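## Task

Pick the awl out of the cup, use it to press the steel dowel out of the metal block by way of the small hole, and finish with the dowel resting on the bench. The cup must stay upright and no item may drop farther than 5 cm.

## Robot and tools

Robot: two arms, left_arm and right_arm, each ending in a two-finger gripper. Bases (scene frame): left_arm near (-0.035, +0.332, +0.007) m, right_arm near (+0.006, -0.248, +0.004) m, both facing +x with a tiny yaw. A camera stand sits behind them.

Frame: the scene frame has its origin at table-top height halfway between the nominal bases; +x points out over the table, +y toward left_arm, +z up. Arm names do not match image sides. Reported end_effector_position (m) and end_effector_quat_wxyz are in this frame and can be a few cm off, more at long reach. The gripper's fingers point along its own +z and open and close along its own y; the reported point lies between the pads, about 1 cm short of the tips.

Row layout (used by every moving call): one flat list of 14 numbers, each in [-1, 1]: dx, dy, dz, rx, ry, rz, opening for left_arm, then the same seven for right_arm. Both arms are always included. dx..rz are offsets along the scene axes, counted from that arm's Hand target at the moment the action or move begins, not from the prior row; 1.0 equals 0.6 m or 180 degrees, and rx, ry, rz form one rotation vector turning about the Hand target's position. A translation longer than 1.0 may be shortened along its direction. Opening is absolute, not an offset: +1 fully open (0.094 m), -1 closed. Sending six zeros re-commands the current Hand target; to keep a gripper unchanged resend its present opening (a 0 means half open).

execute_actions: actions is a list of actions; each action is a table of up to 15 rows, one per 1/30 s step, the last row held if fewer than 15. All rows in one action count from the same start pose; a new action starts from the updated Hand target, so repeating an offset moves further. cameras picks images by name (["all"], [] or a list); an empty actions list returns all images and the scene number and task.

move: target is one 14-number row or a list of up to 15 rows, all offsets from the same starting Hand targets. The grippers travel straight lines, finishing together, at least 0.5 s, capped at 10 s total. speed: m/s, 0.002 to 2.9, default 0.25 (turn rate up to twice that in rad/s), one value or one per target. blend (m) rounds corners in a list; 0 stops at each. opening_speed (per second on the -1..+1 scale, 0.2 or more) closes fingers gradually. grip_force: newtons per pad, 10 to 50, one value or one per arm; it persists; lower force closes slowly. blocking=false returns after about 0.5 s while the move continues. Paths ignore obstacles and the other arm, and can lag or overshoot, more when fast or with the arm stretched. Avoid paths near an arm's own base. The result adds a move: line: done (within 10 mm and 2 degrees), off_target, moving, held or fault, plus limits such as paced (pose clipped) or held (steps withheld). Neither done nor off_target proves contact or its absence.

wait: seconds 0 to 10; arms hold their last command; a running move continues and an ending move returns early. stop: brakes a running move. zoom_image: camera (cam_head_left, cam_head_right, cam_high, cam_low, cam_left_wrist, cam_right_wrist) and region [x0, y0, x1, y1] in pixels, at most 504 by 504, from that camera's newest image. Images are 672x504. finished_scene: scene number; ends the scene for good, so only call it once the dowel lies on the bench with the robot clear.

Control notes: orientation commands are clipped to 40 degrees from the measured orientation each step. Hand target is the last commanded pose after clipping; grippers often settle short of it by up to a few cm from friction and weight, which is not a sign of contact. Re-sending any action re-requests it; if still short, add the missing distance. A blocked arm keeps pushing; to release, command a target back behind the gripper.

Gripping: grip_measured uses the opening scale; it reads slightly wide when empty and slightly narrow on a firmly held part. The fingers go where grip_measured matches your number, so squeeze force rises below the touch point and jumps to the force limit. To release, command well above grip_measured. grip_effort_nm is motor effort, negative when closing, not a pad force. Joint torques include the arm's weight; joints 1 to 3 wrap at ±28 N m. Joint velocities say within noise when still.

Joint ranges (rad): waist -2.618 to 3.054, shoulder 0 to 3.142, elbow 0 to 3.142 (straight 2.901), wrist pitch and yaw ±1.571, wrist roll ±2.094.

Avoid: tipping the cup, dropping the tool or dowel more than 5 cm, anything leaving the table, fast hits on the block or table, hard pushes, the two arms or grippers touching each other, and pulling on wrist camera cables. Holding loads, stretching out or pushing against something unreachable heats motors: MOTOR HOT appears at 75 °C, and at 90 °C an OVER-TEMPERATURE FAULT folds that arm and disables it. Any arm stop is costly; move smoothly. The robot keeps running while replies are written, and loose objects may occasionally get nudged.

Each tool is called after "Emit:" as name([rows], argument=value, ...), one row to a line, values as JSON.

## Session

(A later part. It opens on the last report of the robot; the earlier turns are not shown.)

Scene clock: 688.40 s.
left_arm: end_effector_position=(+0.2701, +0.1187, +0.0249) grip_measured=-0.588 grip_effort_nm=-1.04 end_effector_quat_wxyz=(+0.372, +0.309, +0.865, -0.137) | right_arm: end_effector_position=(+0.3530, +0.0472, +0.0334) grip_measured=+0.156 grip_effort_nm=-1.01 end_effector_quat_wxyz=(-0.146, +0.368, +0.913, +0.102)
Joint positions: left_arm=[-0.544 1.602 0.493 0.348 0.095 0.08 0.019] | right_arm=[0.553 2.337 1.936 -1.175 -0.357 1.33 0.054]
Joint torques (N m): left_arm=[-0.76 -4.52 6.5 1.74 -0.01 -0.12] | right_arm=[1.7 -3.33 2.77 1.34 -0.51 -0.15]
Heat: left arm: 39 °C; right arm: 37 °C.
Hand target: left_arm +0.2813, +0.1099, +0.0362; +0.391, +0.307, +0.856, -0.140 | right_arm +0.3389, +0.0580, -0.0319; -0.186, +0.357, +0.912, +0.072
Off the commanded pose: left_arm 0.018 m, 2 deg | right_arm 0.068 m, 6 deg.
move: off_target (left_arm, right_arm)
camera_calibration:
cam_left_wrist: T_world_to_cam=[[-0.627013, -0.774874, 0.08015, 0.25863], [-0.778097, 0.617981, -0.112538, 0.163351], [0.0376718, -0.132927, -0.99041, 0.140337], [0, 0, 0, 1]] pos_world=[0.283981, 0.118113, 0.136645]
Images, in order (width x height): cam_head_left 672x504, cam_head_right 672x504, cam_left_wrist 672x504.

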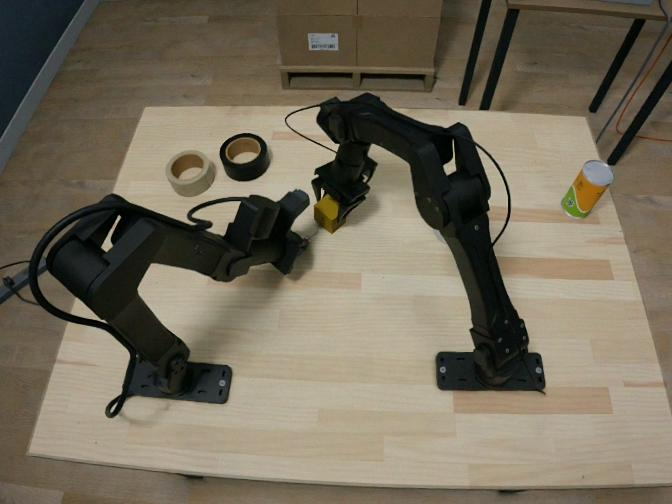

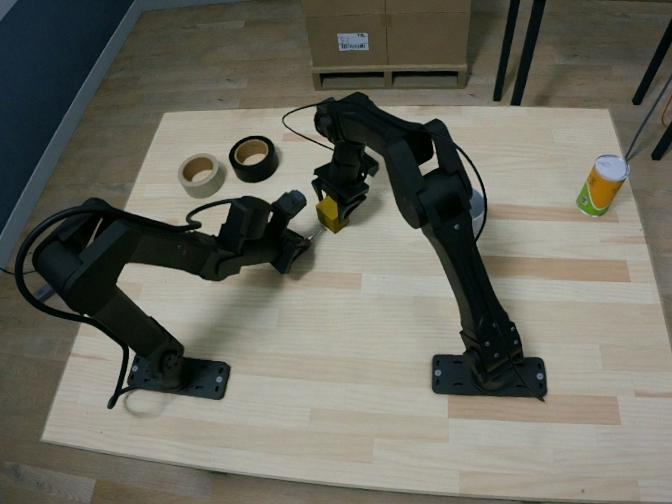

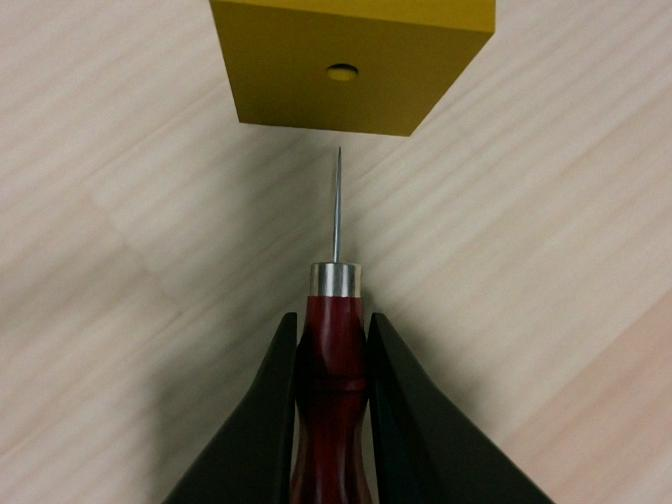

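Emit:
move(target=[0.0148,-0.0134,0.0167,0,0,0,-0.9,0,0,0,0,0,0,0.1], speed=0.04, cameras=["cam_left_wrist","cam_head_left","cam_head_right"])

Emit:
zoom_image(camera="cam_left_wrist", region=[240, 20, 440, 190])

Emit:
zoom_image(camera="cam_head_left", region=[280, 190, 360, 260])

Emit:
zoom_image(camera="cam_head_right", region=[280, 190, 360, 260])

Scene clock: 701.83 s.
left_arm: end_effector_position=(+0.2770, +0.1129, +0.0317) grip_measured=-0.588 grip_effort_nm=-1.04 end_effector_quat_wxyz=(+0.369, +0.310, +0.866, -0.135) | right_arm: end_effector_position=(+0.3530, +0.0472, +0.0334) grip_measured=+0.156 grip_effort_nm=-1.01 end_effector_quat_wxyz=(-0.146, +0.368, +0.913, +0.102)
Joint positions: left_arm=[-0.551 1.606 0.546 0.293 0.089 0.078 0.019] | right_arm=[0.553 2.337 1.936 -1.175 -0.357 1.33 0.054]
Joint torques (N m): left_arm=[-0.68 -4.71 7.36 1.74 -0.06 -0.15] | right_arm=[1.74 -3.48 2.76 1.35 -0.5 -0.15]
Heat: left arm: 38 °C; right arm: 36 °C.
Hand target: left_arm +0.2902, +0.1018, +0.0464; +0.391, +0.307, +0.856, -0.140 | right_arm +0.3390, +0.0580, -0.0319; -0.186, +0.357, +0.913, +0.072
Off the commanded pose: left_arm 0.023 m, 3 deg | right_arm 0.068 m, 6 deg.
move: off_target (left_arm, right_arm)
camera_calibration:
cam_left_wrist: T_world_to_cam=[[-0.626984, -0.775106, 0.0781144, 0.25793], [-0.778321, 0.618972, -0.105304, 0.172851], [0.0332708, -0.126822, -0.991367, 0.146565], [0, 0, 0, 1]] pos_world=[0.291376, 0.111521, 0.143353]
Images, in order (width x height): cam_head_left 672x504, cam_head_right 672x504, cam_left_wrist 672x504.

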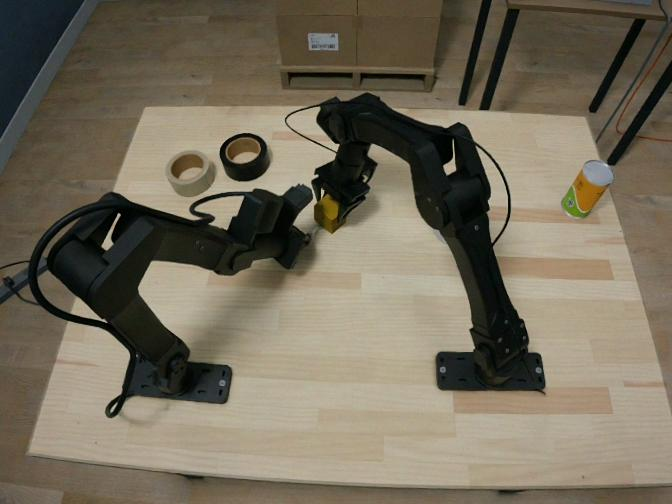

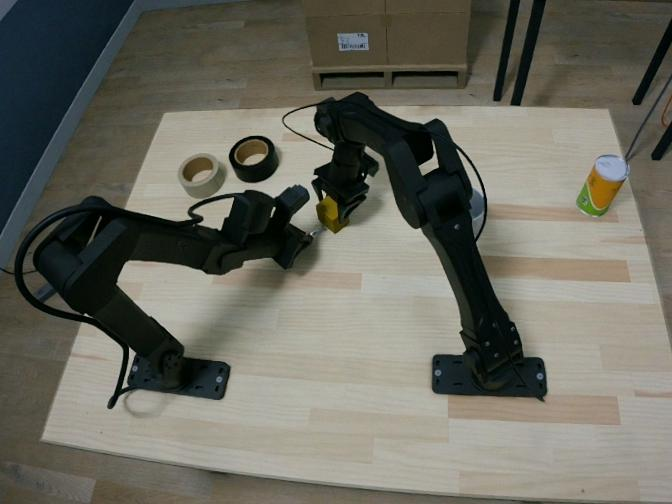

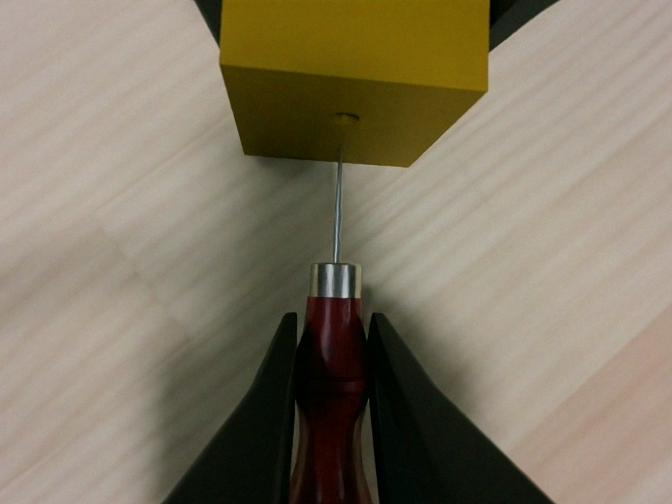

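Scaled by 2.520 from the camera's 672x504 image, which has a finer 960x720 frame.

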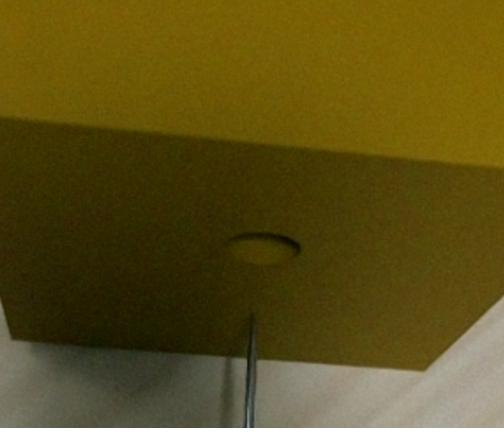

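Scaled by 6.300 from the camera's 672x504 image, which has a finer 960x720 frame.

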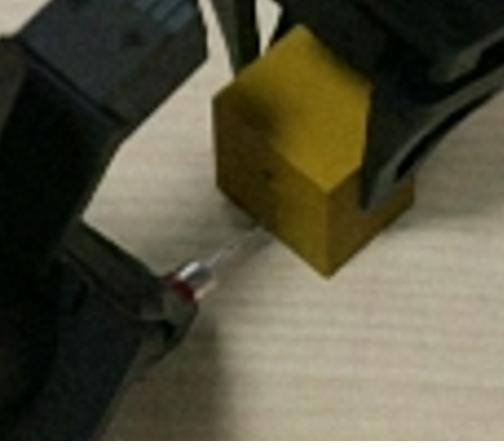

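Scaled by 6.300 from the camera's 672x504 image, which has a finer 960x720 frame.

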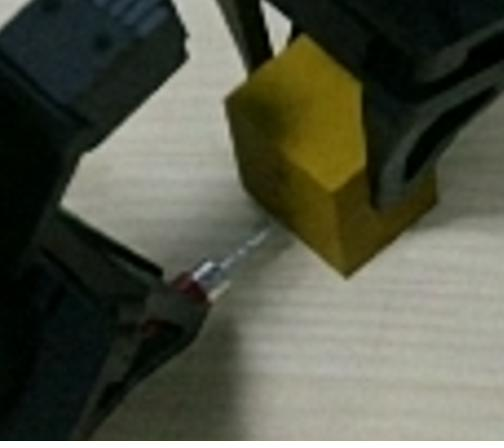

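Emit:
move(target=[0.0124,-0.0112,0.0035,0,0,0,-0.9,0,0,0,0,0,0,0.1], speed=0.03, cameras=["cam_left_wrist","cam_head_left","cam_head_right"])

Emit:
zoom_image(camera="cam_left_wrist", region=[240, 40, 440, 210])

Emit:
zoom_image(camera="cam_head_right", region=[280, 190, 360, 260])

Scene clock: 718.87 s.
left_arm: end_effector_position=(+0.2777, +0.1121, +0.0288) grip_measured=-0.588 grip_effort_nm=-1.04 end_effector_quat_wxyz=(+0.355, +0.310, +0.872, -0.131) | right_arm: end_effector_position=(+0.3530, +0.0472, +0.0334) grip_measured=+0.156 grip_effort_nm=-1.01 end_effector_quat_wxyz=(-0.146, +0.368, +0.913, +0.102)
Joint positions: left_arm=[-0.554 1.619 0.575 0.245 0.083 0.074 0.019] | right_arm=[0.553 2.337 1.936 -1.175 -0.357 1.33 0.054]
Joint torques (N m): left_arm=[-0.91 -4.37 8.12 1.99 -0.03 -0.16] | right_arm=[1.73 -3.56 2.86 1.33 -0.51 -0.14]
Heat: left arm: 37 °C; right arm: 36 °C.
Hand target: left_arm +0.2977, +0.0951, +0.0484; +0.391, +0.307, +0.856, -0.140 | right_arm +0.3390, +0.0580, -0.0319; -0.186, +0.357, +0.913, +0.072
Off the commanded pose: left_arm 0.033 m, 5 deg | right_arm 0.068 m, 6 deg.
move: off_target (left_arm, right_arm)
camera_calibration:
cam_left_wrist: T_world_to_cam=[[-0.622354, -0.778639, 0.0799821, 0.257091], [-0.782695, 0.618017, -0.0737795, 0.174057], [0.00801727, -0.108519, -0.994062, 0.148604], [0, 0, 0, 1]] pos_world=[0.295044, 0.108738, 0.14]
Images, in order (width x height): cam_head_left 672x504, cam_head_right 672x504, cam_left_wrist 672x504.

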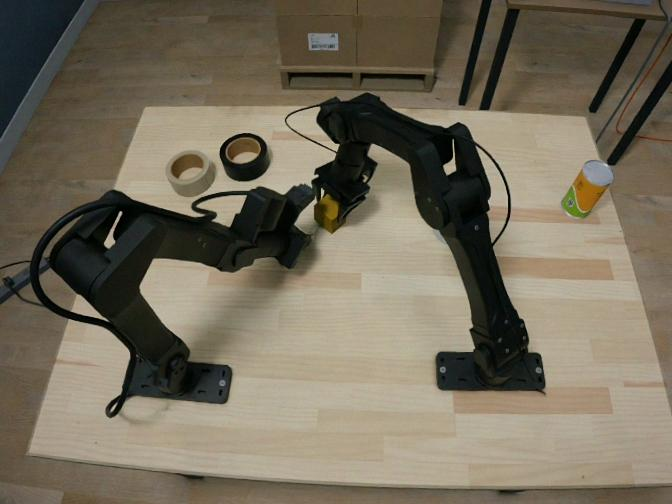

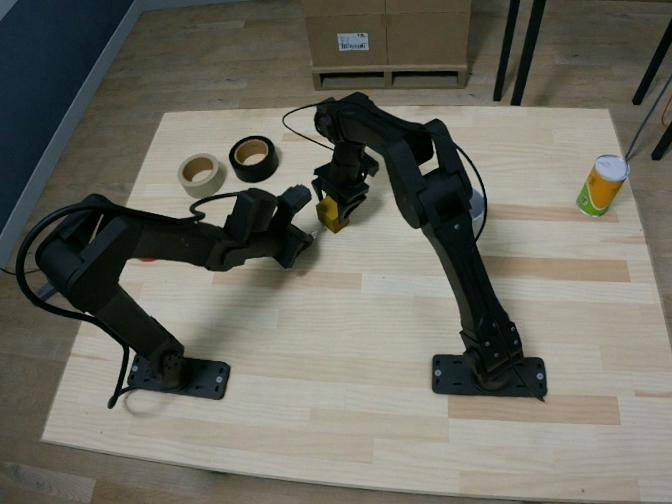

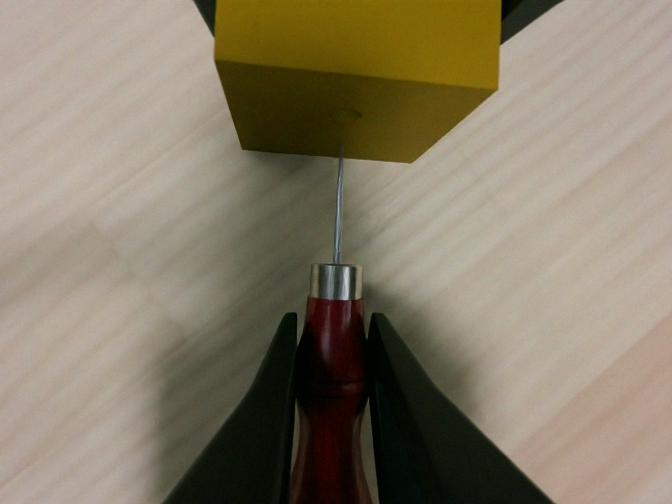

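Scaled by 2.520 from the camera's 672x504 image, which has a finer 960x720 frame.

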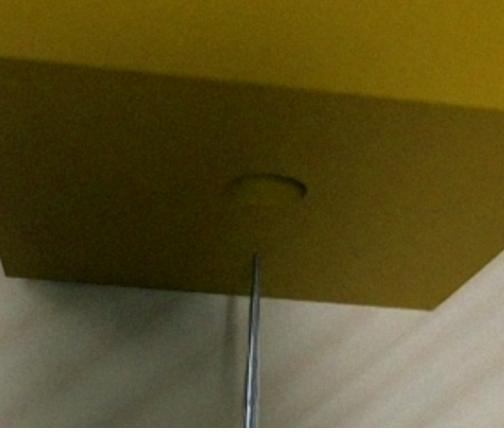

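Scaled by 6.300 from the camera's 672x504 image, which has a finer 960x720 frame.

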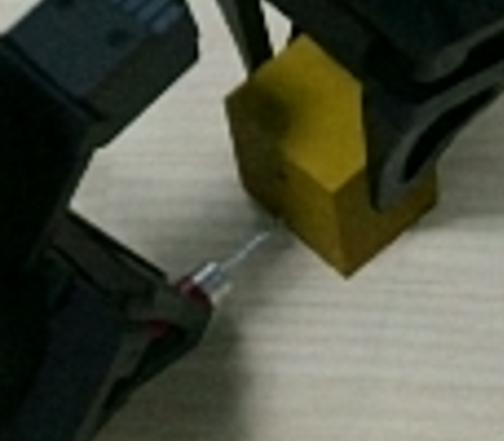

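Emit:
zoom_image(camera="cam_head_left", region=[300, 205, 340, 240])

Emit:
zoom_image(camera="cam_head_right", region=[300, 205, 340, 240])

Scaled by 12.600 from the camera's 672x504 image, which has a finer 960x720 frame.

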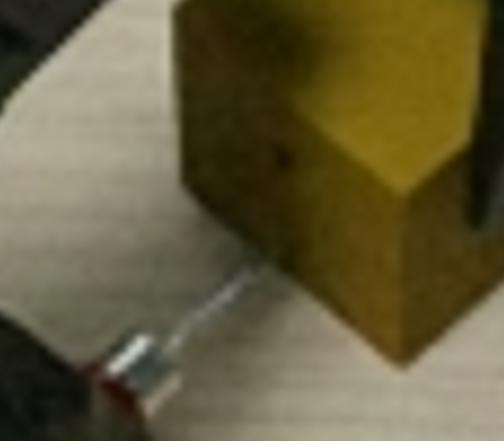

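Scaled by 12.600 from the camera's 672x504 image, which has a finer 960x720 frame.

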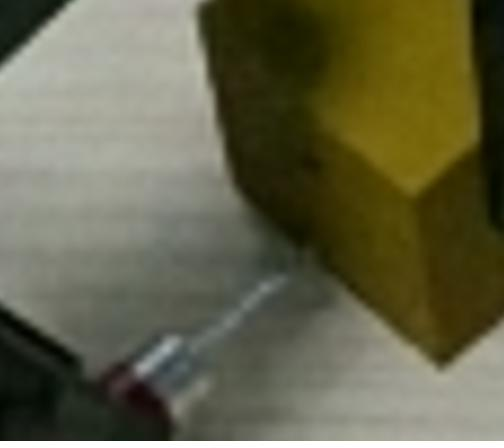

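Emit:
move(target=[-0.0457, 0.0395, 0.02, 0, 0, 0, -0.9, 0, 0, 0, 0, 0, 0, 0.1], speed=0.06, cameras=["cam_head_left", "cam_head_right", "cam_left_wrist"])

Emit:
zoom_image(camera="cam_head_left", region=[290, 195, 350, 240])

Emit:
zoom_image(camera="cam_head_right", region=[290, 195, 350, 240])

Emit:
zoom_image(camera="cam_left_wrist", region=[240, 70, 440, 220])

Scene clock: 799.60 s.
left_arm: end_effector_position=(+0.2711, +0.1162, +0.0559) grip_measured=-0.589 grip_effort_nm=-1.04 end_effector_quat_wxyz=(+0.385, +0.308, +0.859, -0.138) | right_arm: end_effector_position=(+0.3530, +0.0472, +0.0334) grip_measured=+0.156 grip_effort_nm=-1.01 end_effector_quat_wxyz=(-0.146, +0.368, +0.913, +0.102)
Joint positions: left_arm=[-0.554 1.49 0.531 0.227 0.084 0.074 0.019] | right_arm=[0.553 2.337 1.936 -1.175 -0.357 1.33 0.054]
Joint torques (N m): left_arm=[0.9 -6.76 3.43 1.65 0.11 0.05] | right_arm=[1.72 -3.43 2.84 1.33 -0.48 -0.14]
Heat: left arm: 39 °C; right arm: 35 °C.
Hand target: left_arm +0.2702, +0.1188, +0.0605; +0.391, +0.307, +0.856, -0.140 | right_arm +0.3390, +0.0580, -0.0319; -0.186, +0.357, +0.913, +0.072
Off the commanded pose: left_arm 0.005 m, 1 deg | right_arm 0.068 m, 6 deg.
move: off_target (right_arm)
camera_calibration:
cam_left_wrist: T_world_to_cam=[[-0.627308, -0.775248, 0.0739999, 0.255238], [-0.776195, 0.614682, -0.140312, 0.170634], [0.0632902, -0.145457, -0.987338, 0.165035], [0, 0, 0, 1]] pos_world=[0.282114, 0.116993, 0.168]
Images, in order (width x height): cam_head_left 672x504, cam_head_right 672x504, cam_left_wrist 672x504.

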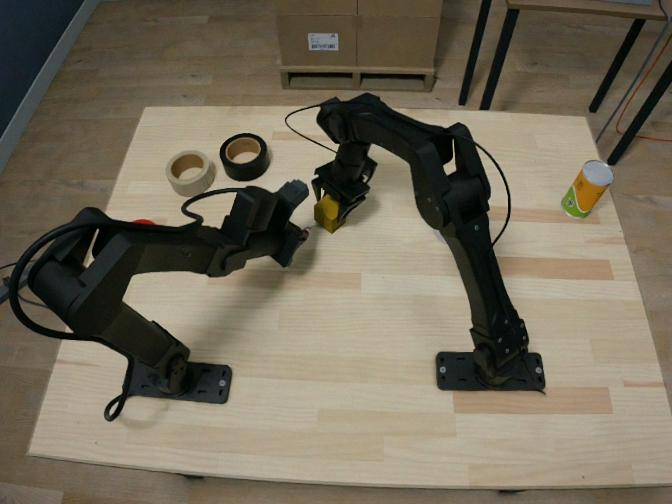

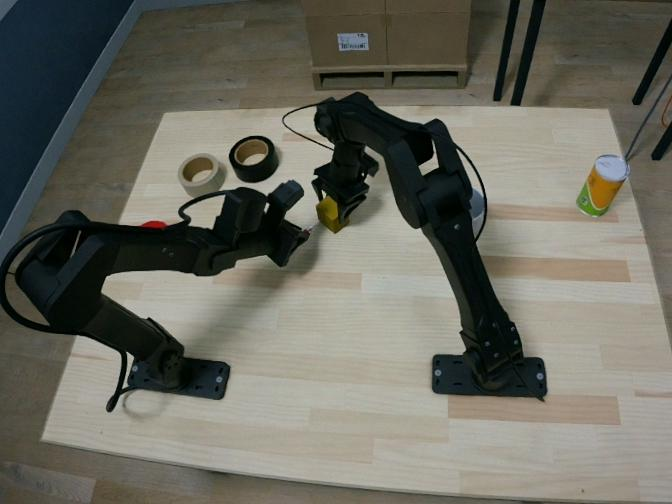

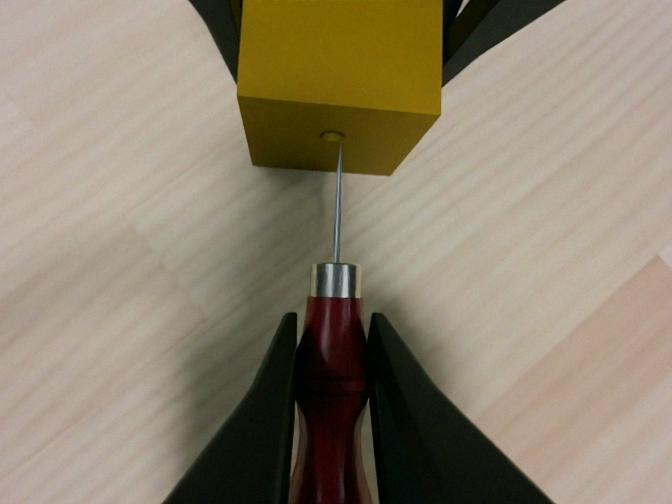

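Scaled by 8.400 from the camera's 672x504 image, which has a finer 960x720 frame.

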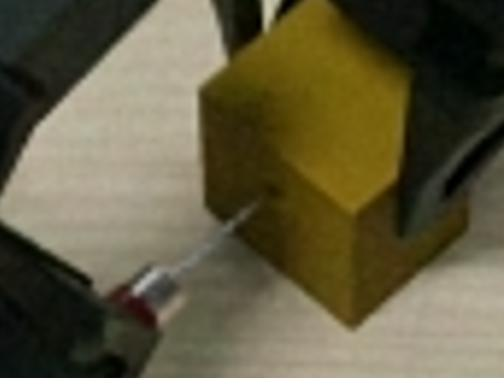

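Scaled by 8.400 from the camera's 672x504 image, which has a finer 960x720 frame.

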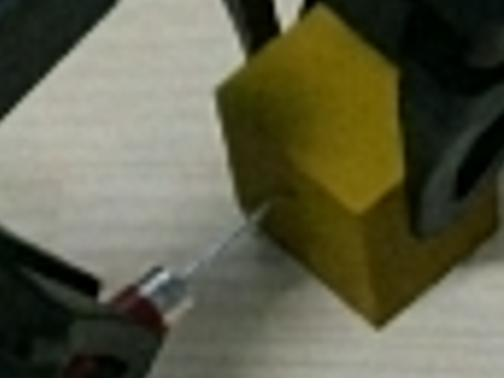

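Scaled by 2.520 from the camera's 672x504 image, which has a finer 960x720 frame.

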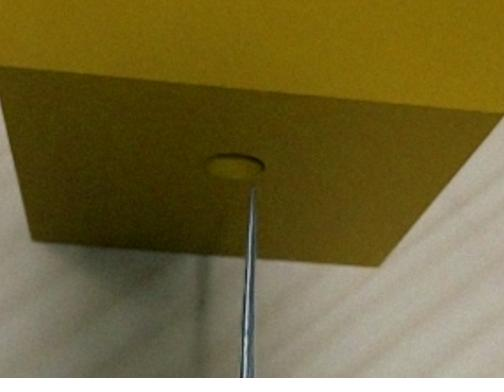

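Emit:
move(target=[0.0146, -0.0087, -0.0033, 0, 0, 0, -0.9, 0, 0, 0, 0, 0, 0, 0.1], speed=0.06, cameras=["cam_head_left", "cam_head_right", "cam_left_wrist"])

Emit:
zoom_image(camera="cam_head_left", region=[300, 205, 340, 240])

Emit:
zoom_image(camera="cam_head_right", region=[300, 205, 340, 240])

Emit:
zoom_image(camera="cam_left_wrist", region=[240, 70, 440, 220])

Scene clock: 843.17 s.
left_arm: end_effector_position=(+0.2698, +0.1168, +0.0492) grip_measured=-0.589 grip_effort_nm=-1.04 end_effector_quat_wxyz=(+0.376, +0.309, +0.863, -0.137) | right_arm: end_effector_position=(+0.3530, +0.0472, +0.0334) grip_measured=+0.156 grip_effort_nm=-1.01 end_effector_quat_wxyz=(-0.146, +0.368, +0.913, +0.102)
Joint positions: left_arm=[-0.554 1.508 0.531 0.227 0.085 0.074 0.019] | right_arm=[0.553 2.337 1.936 -1.175 -0.357 1.33 0.054]
Joint torques (N m): left_arm=[0.77 -4.31 6.15 1.64 0.03 0.01] | right_arm=[1.7 -3.43 2.78 1.35 -0.51 -0.15]
Heat: left arm: 36 °C; right arm: 35 °C.
Hand target: left_arm +0.2791, +0.1136, +0.0585; +0.391, +0.307, +0.856, -0.140 | right_arm +0.3390, +0.0580, -0.0319; -0.186, +0.357, +0.913, +0.072
Off the commanded pose: left_arm 0.013 m, 2 deg | right_arm 0.068 m, 6 deg.
move: off_target (left_arm, right_arm)
camera_calibration:
cam_left_wrist: T_world_to_cam=[[-0.62651, -0.775655, 0.0764523, 0.25516], [-0.777984, 0.616409, -0.121575, 0.167704], [0.0471741, -0.135646, -0.989634, 0.161926], [0, 0, 0, 1]] pos_world=[0.282693, 0.116506, 0.161128]
Images, in order (width x height): cam_head_left 672x504, cam_head_right 672x504, cam_left_wrist 672x504.

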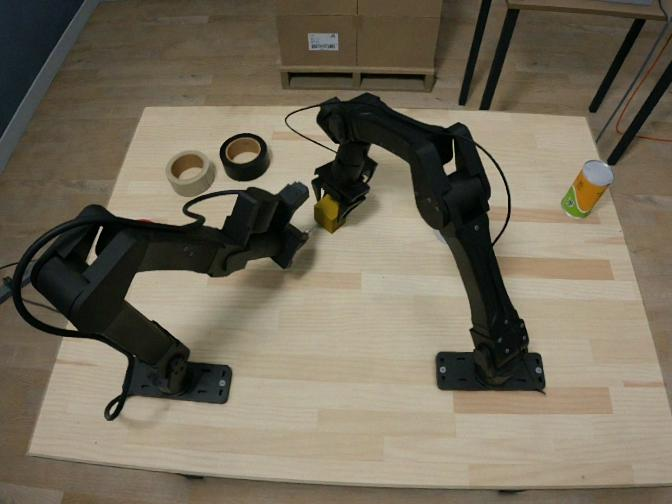

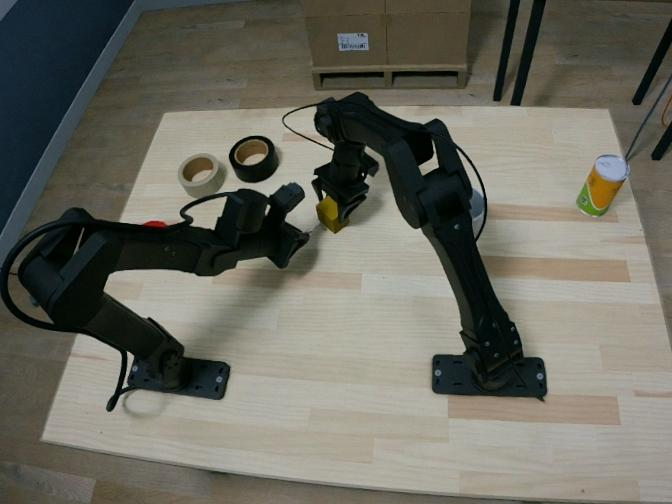

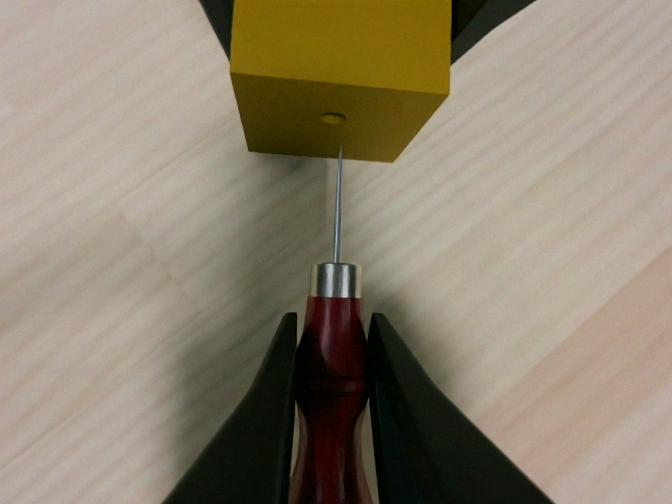

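Scaled by 12.600 from the camera's 672x504 image, which has a finer 960x720 frame.

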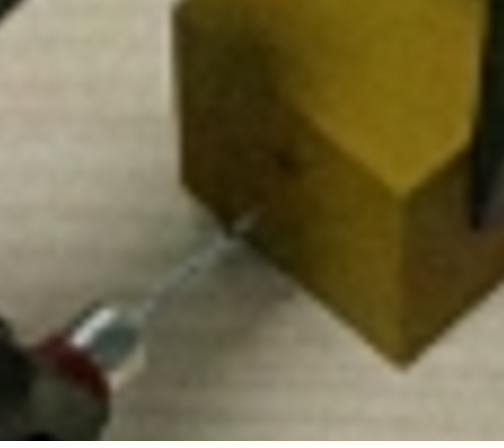

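Scaled by 12.600 from the camera's 672x504 image, which has a finer 960x720 frame.

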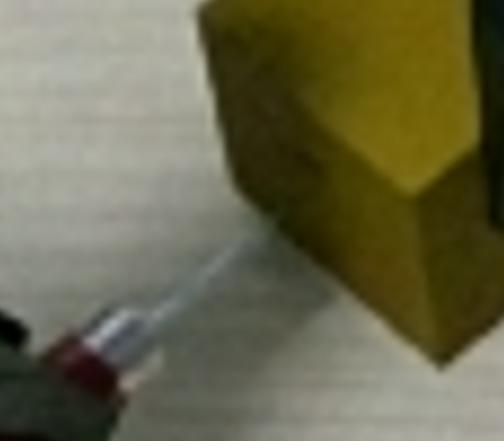

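Scaled by 2.520 from the camera's 672x504 image, which has a finer 960x720 frame.

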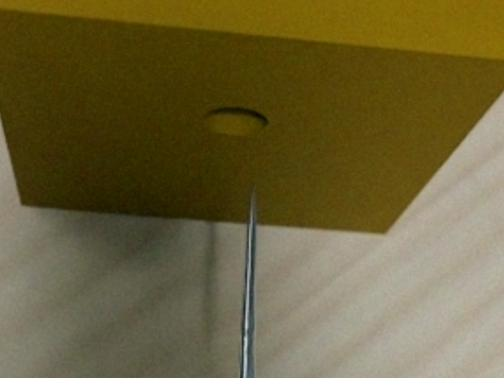

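Emit:
move(target=[0.0157, -0.0074, 0.008, 0, 0, 0, -0.9, 0, 0, 0, 0, 0, 0, 0.1], speed=0.06, cameras=["cam_head_left", "cam_head_right", "cam_left_wrist"])

Emit:
zoom_image(camera="cam_head_left", region=[300, 205, 340, 240])

Emit:
zoom_image(camera="cam_head_right", region=[300, 205, 340, 240])

Emit:
zoom_image(camera="cam_left_wrist", region=[240, 70, 440, 220])

Scene clock: 871.37 s.
left_arm: end_effector_position=(+0.2775, +0.1143, +0.0516) grip_measured=-0.589 grip_effort_nm=-1.04 end_effector_quat_wxyz=(+0.376, +0.306, +0.864, -0.137) | right_arm: end_effector_position=(+0.3530, +0.0472, +0.0334) grip_measured=+0.156 grip_effort_nm=-1.01 end_effector_quat_wxyz=(-0.146, +0.368, +0.913, +0.102)
Joint positions: left_arm=[-0.547 1.531 0.564 0.217 0.089 0.074 0.019] | right_arm=[0.553 2.337 1.936 -1.175 -0.357 1.33 0.054]
Joint torques (N m): left_arm=[0.84 -4.53 7.34 1.57 0.13 0.05] | right_arm=[1.66 -3.47 2.85 1.32 -0.49 -0.18]
Heat: left arm: 36 °C; right arm: 34 °C.
Hand target: left_arm +0.2885, +0.1091, +0.0633; +0.391, +0.307, +0.856, -0.140 | right_arm +0.3390, +0.0580, -0.0319; -0.186, +0.357, +0.913, +0.072
Off the commanded pose: left_arm 0.017 m, 2 deg | right_arm 0.068 m, 6 deg.
move: off_target (left_arm, right_arm)
camera_calibration:
cam_left_wrist: T_world_to_cam=[[-0.623012, -0.778215, 0.0789807, 0.257088], [-0.780797, 0.612635, -0.122616, 0.176783], [0.0470351, -0.138059, -0.989307, 0.163911], [0, 0, 0, 1]] pos_world=[0.290491, 0.114395, 0.163529]
Images, in order (width x height): cam_head_left 672x504, cam_head_right 672x504, cam_left_wrist 672x504.

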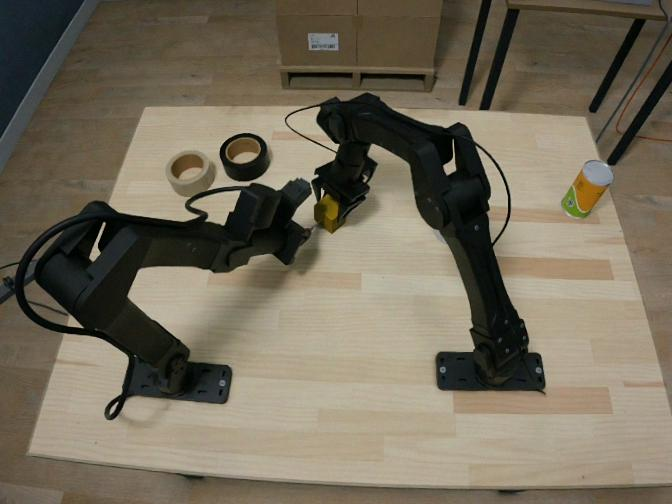

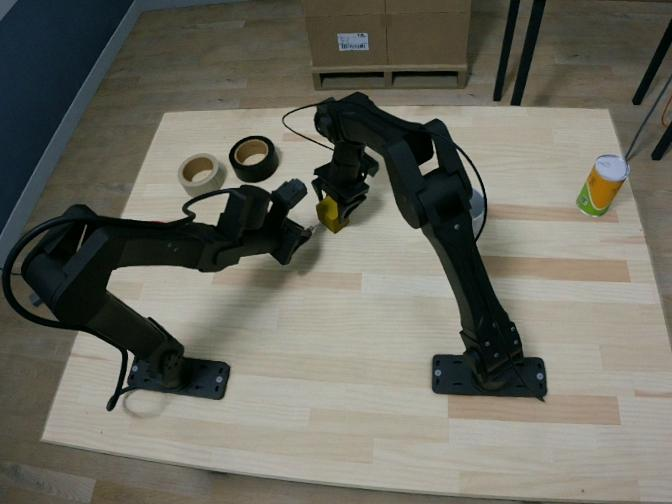

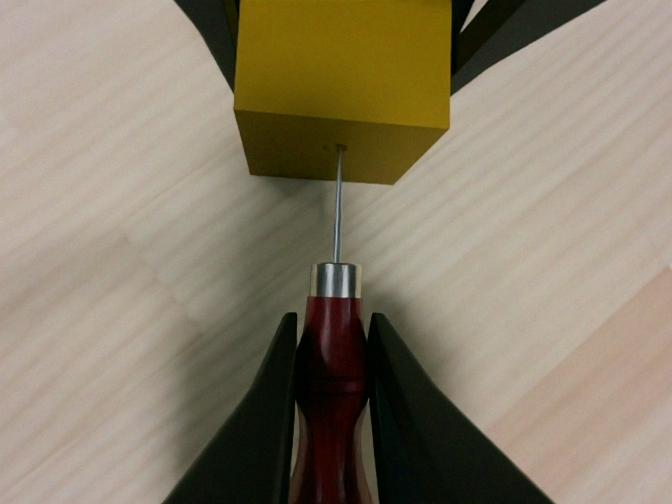

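Scaled by 12.600 from the camera's 672x504 image, which has a finer 960x720 frame.

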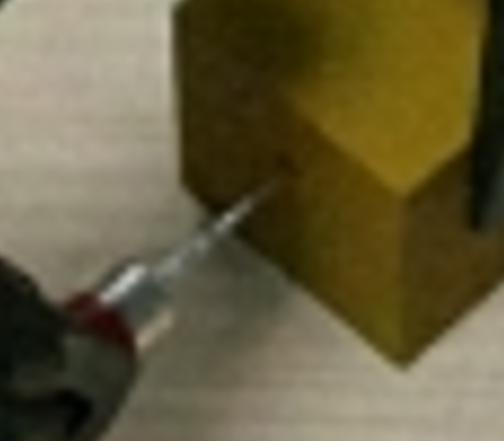

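Scaled by 12.600 from the camera's 672x504 image, which has a finer 960x720 frame.

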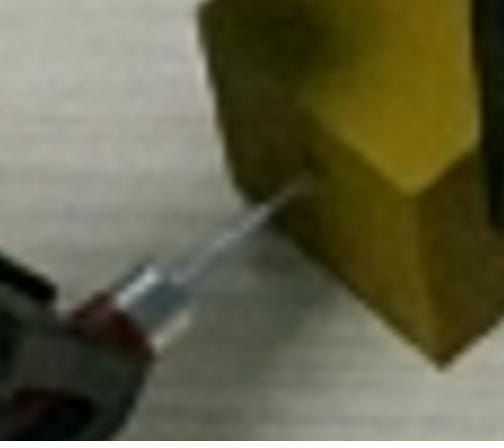

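Scaled by 2.520 from the camera's 672x504 image, which has a finer 960x720 frame.

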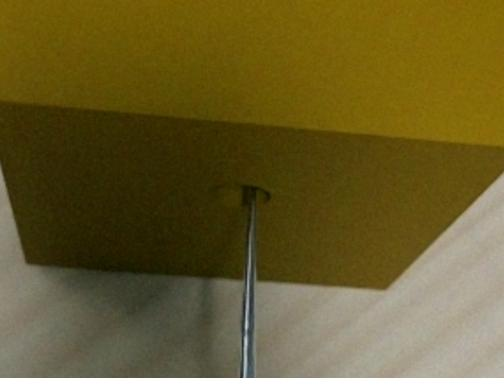

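Emit:
move(target=[0.0146, -0.0087, 0.0033, 0, 0, 0, -0.9, 0, 0, 0, 0, 0, 0, 0.1], speed=0.06, cameras=["cam_head_left", "cam_head_right", "cam_left_wrist"])

Emit:
zoom_image(camera="cam_head_left", region=[300, 205, 340, 240])

Emit:
zoom_image(camera="cam_left_wrist", region=[240, 70, 440, 220])

Scene clock: 879.10 s.
left_arm: end_effector_position=(+0.2855, +0.1091, +0.0529) grip_measured=-0.589 grip_effort_nm=-1.04 end_effector_quat_wxyz=(+0.376, +0.306, +0.864, -0.137) | right_arm: end_effector_position=(+0.3530, +0.0472, +0.0334) grip_measured=+0.156 grip_effort_nm=-1.01 end_effector_quat_wxyz=(-0.146, +0.368, +0.913, +0.102)
Joint positions: left_arm=[-0.547 1.563 0.604 0.207 0.089 0.075 0.019] | right_arm=[0.553 2.337 1.936 -1.175 -0.357 1.33 0.054]
Joint torques (N m): left_arm=[0.68 -4.77 7.23 1.62 0.1 0.12] | right_arm=[1.76 -3.47 2.92 1.33 -0.49 -0.14]
Heat: left arm: 37 °C; right arm: 34 °C.
Hand target: left_arm +0.2972, +0.1039, +0.0652; +0.391, +0.307, +0.856, -0.140 | right_arm +0.3390, +0.0580, -0.0319; -0.186, +0.357, +0.913, +0.072
Off the commanded pose: left_arm 0.018 m, 2 deg | right_arm 0.068 m, 6 deg.
move: off_target (left_arm, right_arm)
camera_calibration:
cam_left_wrist: T_world_to_cam=[[-0.623261, -0.777993, 0.0792042, 0.257928], [-0.780699, 0.613141, -0.120697, 0.186099], [0.0453385, -0.137061, -0.989525, 0.164422], [0, 0, 0, 1]] pos_world=[0.298589, 0.109097, 0.164732]
Images, in order (width x height): cam_head_left 672x504, cam_head_right 672x504, cam_left_wrist 672x504.

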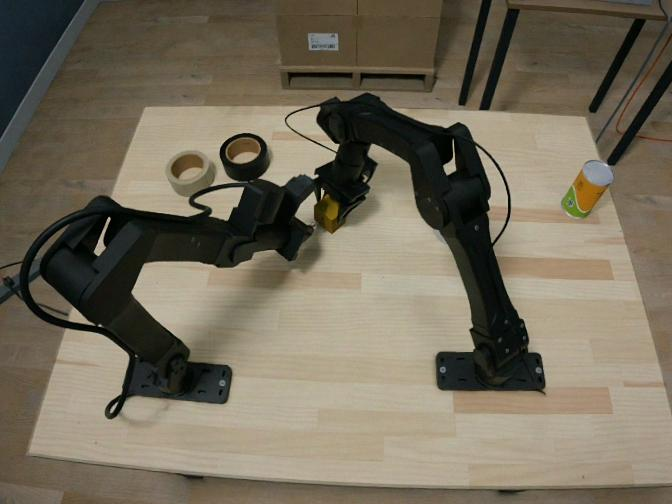

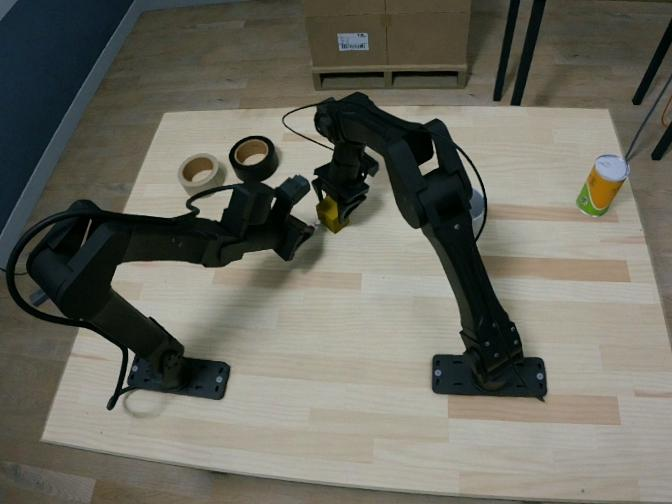

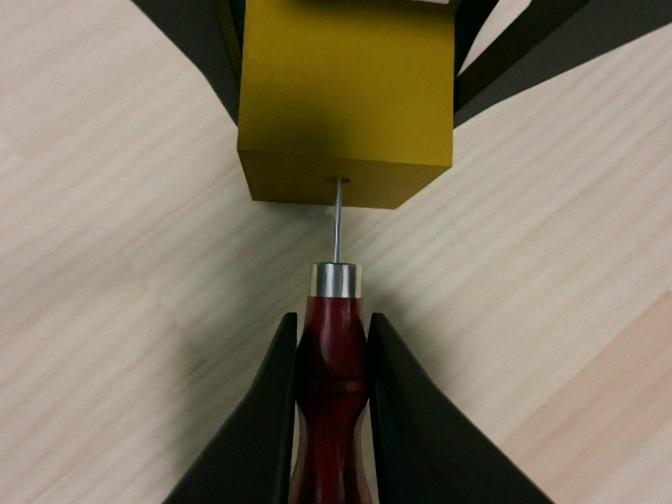

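Scaled by 12.600 from the camera's 672x504 image, which has a finer 960x720 frame.

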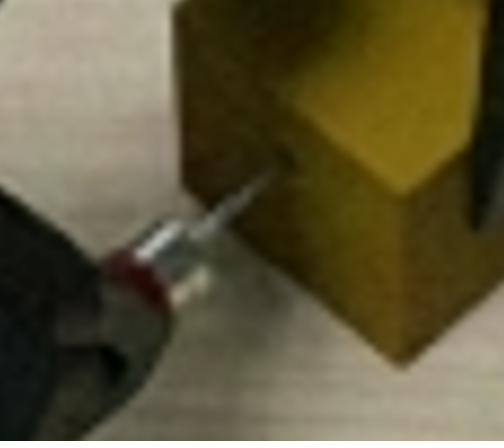

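Scaled by 2.520 from the camera's 672x504 image, which has a finer 960x720 frame.

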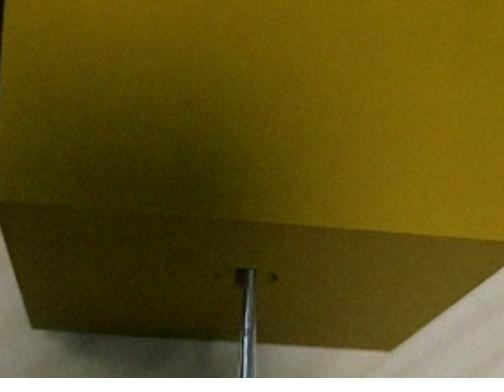

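Emit:
move(target=[0.0186, -0.0167, 0.01, -0.0037, -0.0041, 0, -0.9, 0, 0, 0, 0, 0, 0, 0.1], speed=0.06, cameras=["cam_left_wrist", "cam_right_wrist"])

Emit:
zoom_image(camera="cam_left_wrist", region=[240, 100, 440, 250])

Scene clock: 886.13 s.
left_arm: end_effector_position=(+0.2900, +0.1061, +0.0510) grip_measured=-0.589 grip_effort_nm=-1.04 end_effector_quat_wxyz=(+0.366, +0.307, +0.868, -0.135) | right_arm: end_effector_position=(+0.3530, +0.0472, +0.0334) grip_measured=+0.156 grip_effort_nm=-1.01 end_effector_quat_wxyz=(-0.146, +0.368, +0.913, +0.102)
Joint positions: left_arm=[-0.547 1.591 0.642 0.176 0.09 0.075 0.019] | right_arm=[0.553 2.337 1.936 -1.175 -0.357 1.33 0.054]
Joint torques (N m): left_arm=[-0.06 -4.86 8.2 1.89 0.03 -0.06] | right_arm=[1.73 -3.43 2.89 1.34 -0.47 -0.17]
Heat: left arm: 37 °C; right arm: 34 °C.
Hand target: left_arm +0.3083, +0.0939, +0.0712; +0.398, +0.306, +0.853, -0.143 | right_arm +0.3390, +0.0580, -0.0319; -0.186, +0.357, +0.913, +0.072
Off the commanded pose: left_arm 0.030 m, 4 deg | right_arm 0.068 m, 6 deg.
move: off_target (left_arm, right_arm)
camera_calibration:
cam_left_wrist: T_world_to_cam=[[-0.62202, -0.778729, 0.0816876, 0.25816], [-0.782525, 0.614609, -0.0995523, 0.190566], [0.0273183, -0.125846, -0.991674, 0.166065], [0, 0, 0, 1]] pos_world=[0.305167, 0.104812, 0.162565]
cam_right_wrist: T_world_to_cam=[[-0.638281, -0.767708, -0.0567604, 0.263277], [-0.414071, 0.280233, 0.866034, 0.129105], [-0.648955, 0.576276, -0.496753, 0.325285], [0, 0, 0, 1]] pos_world=[0.432599, -0.021513, 0.0647202]
Images, in order (width x height): cam_left_wrist 672x504, cam_right_wrist 672x504.

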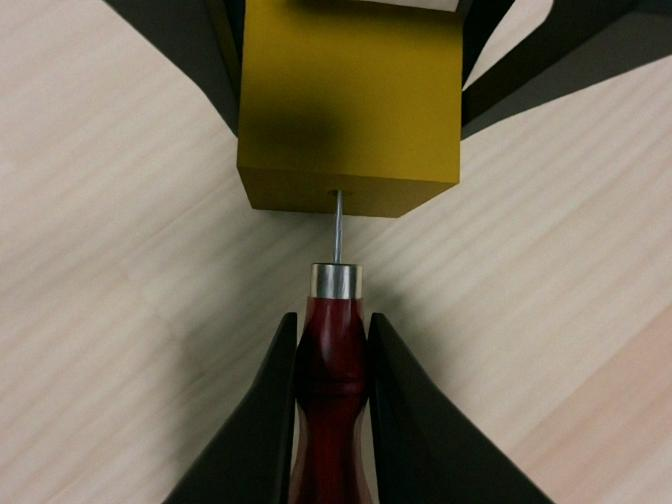

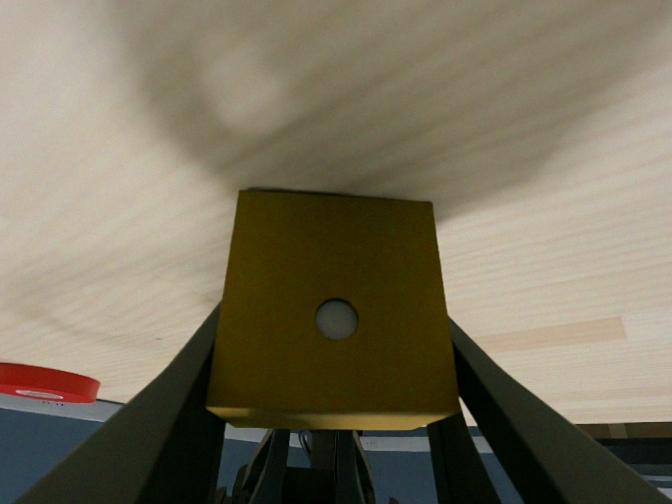

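Scaled by 2.520 from the camera's 672x504 image, which has a finer 960x720 frame.

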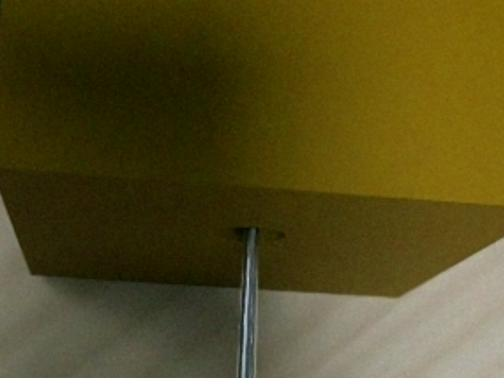

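Emit:
move(target=[0.0322, -0.029, 0.027, -0.0223, -0.0248, 0, -0.9, 0, 0, 0, 0, 0, 0, 0.1], speed=0.06, cameras=["cam_left_wrist", "cam_right_wrist"])

Scene clock: 893.63 s.
left_arm: end_effector_position=(+0.2907, +0.1042, +0.0469) grip_measured=-0.589 grip_effort_nm=-1.04 end_effector_quat_wxyz=(+0.364, +0.307, +0.868, -0.139) | right_arm: end_effector_position=(+0.3533, +0.0470, +0.0337) grip_measured=+0.156 grip_effort_nm=-1.01 end_effector_quat_wxyz=(-0.147, +0.369, +0.912, +0.103)
Joint positions: left_arm=[-0.547 1.611 0.642 0.194 0.097 0.07 0.019] | right_arm=[0.551 2.337 1.936 -1.175 -0.361 1.33 0.054]
Joint torques (N m): left_arm=[-0.53 -5.23 9.24 2.78 0.06 -0.17] | right_arm=[1.92 -3.45 2.8 1.34 -0.45 -0.14]
Heat: left arm: 38 °C; right arm: 34 °C.
Hand target: left_arm +0.3277, +0.0765, +0.0874; +0.441, +0.297, +0.831, -0.161 | right_arm +0.3390, +0.0580, -0.0319; -0.186, +0.357, +0.913, +0.072
Off the commanded pose: left_arm 0.061 m, 10 deg | right_arm 0.068 m, 6 deg.
move: off_target (left_arm, right_arm)
camera_calibration:
cam_left_wrist: T_world_to_cam=[[-0.622882, -0.777135, 0.0898862, 0.257154], [-0.782028, 0.615412, -0.0984923, 0.191637], [0.0212247, -0.131643, -0.99107, 0.16408], [0, 0, 0, 1]] pos_world=[0.306559, 0.103508, 0.158374]
cam_right_wrist: T_world_to_cam=[[-0.640741, -0.765583, -0.0577429, 0.264199], [-0.41134, 0.278812, 0.867792, 0.12808], [-0.648267, 0.579782, -0.493561, 0.325227], [0, 0, 0, 1]] pos_world=[0.432802, -0.0220054, 0.0646283]
Images, in order (width x height): cam_left_wrist 672x504, cam_right_wrist 672x504.

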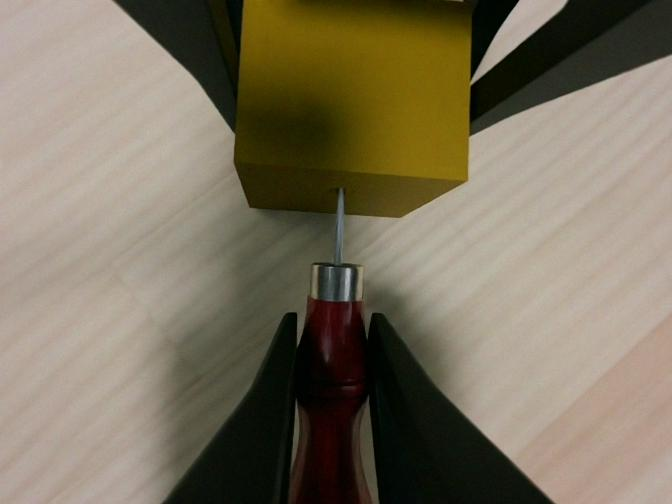

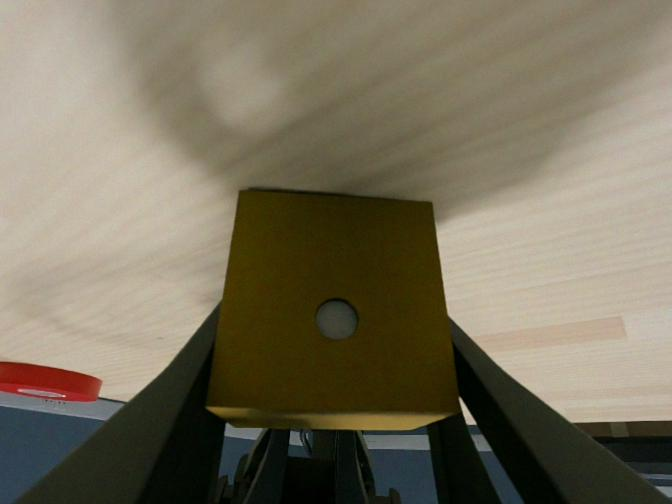

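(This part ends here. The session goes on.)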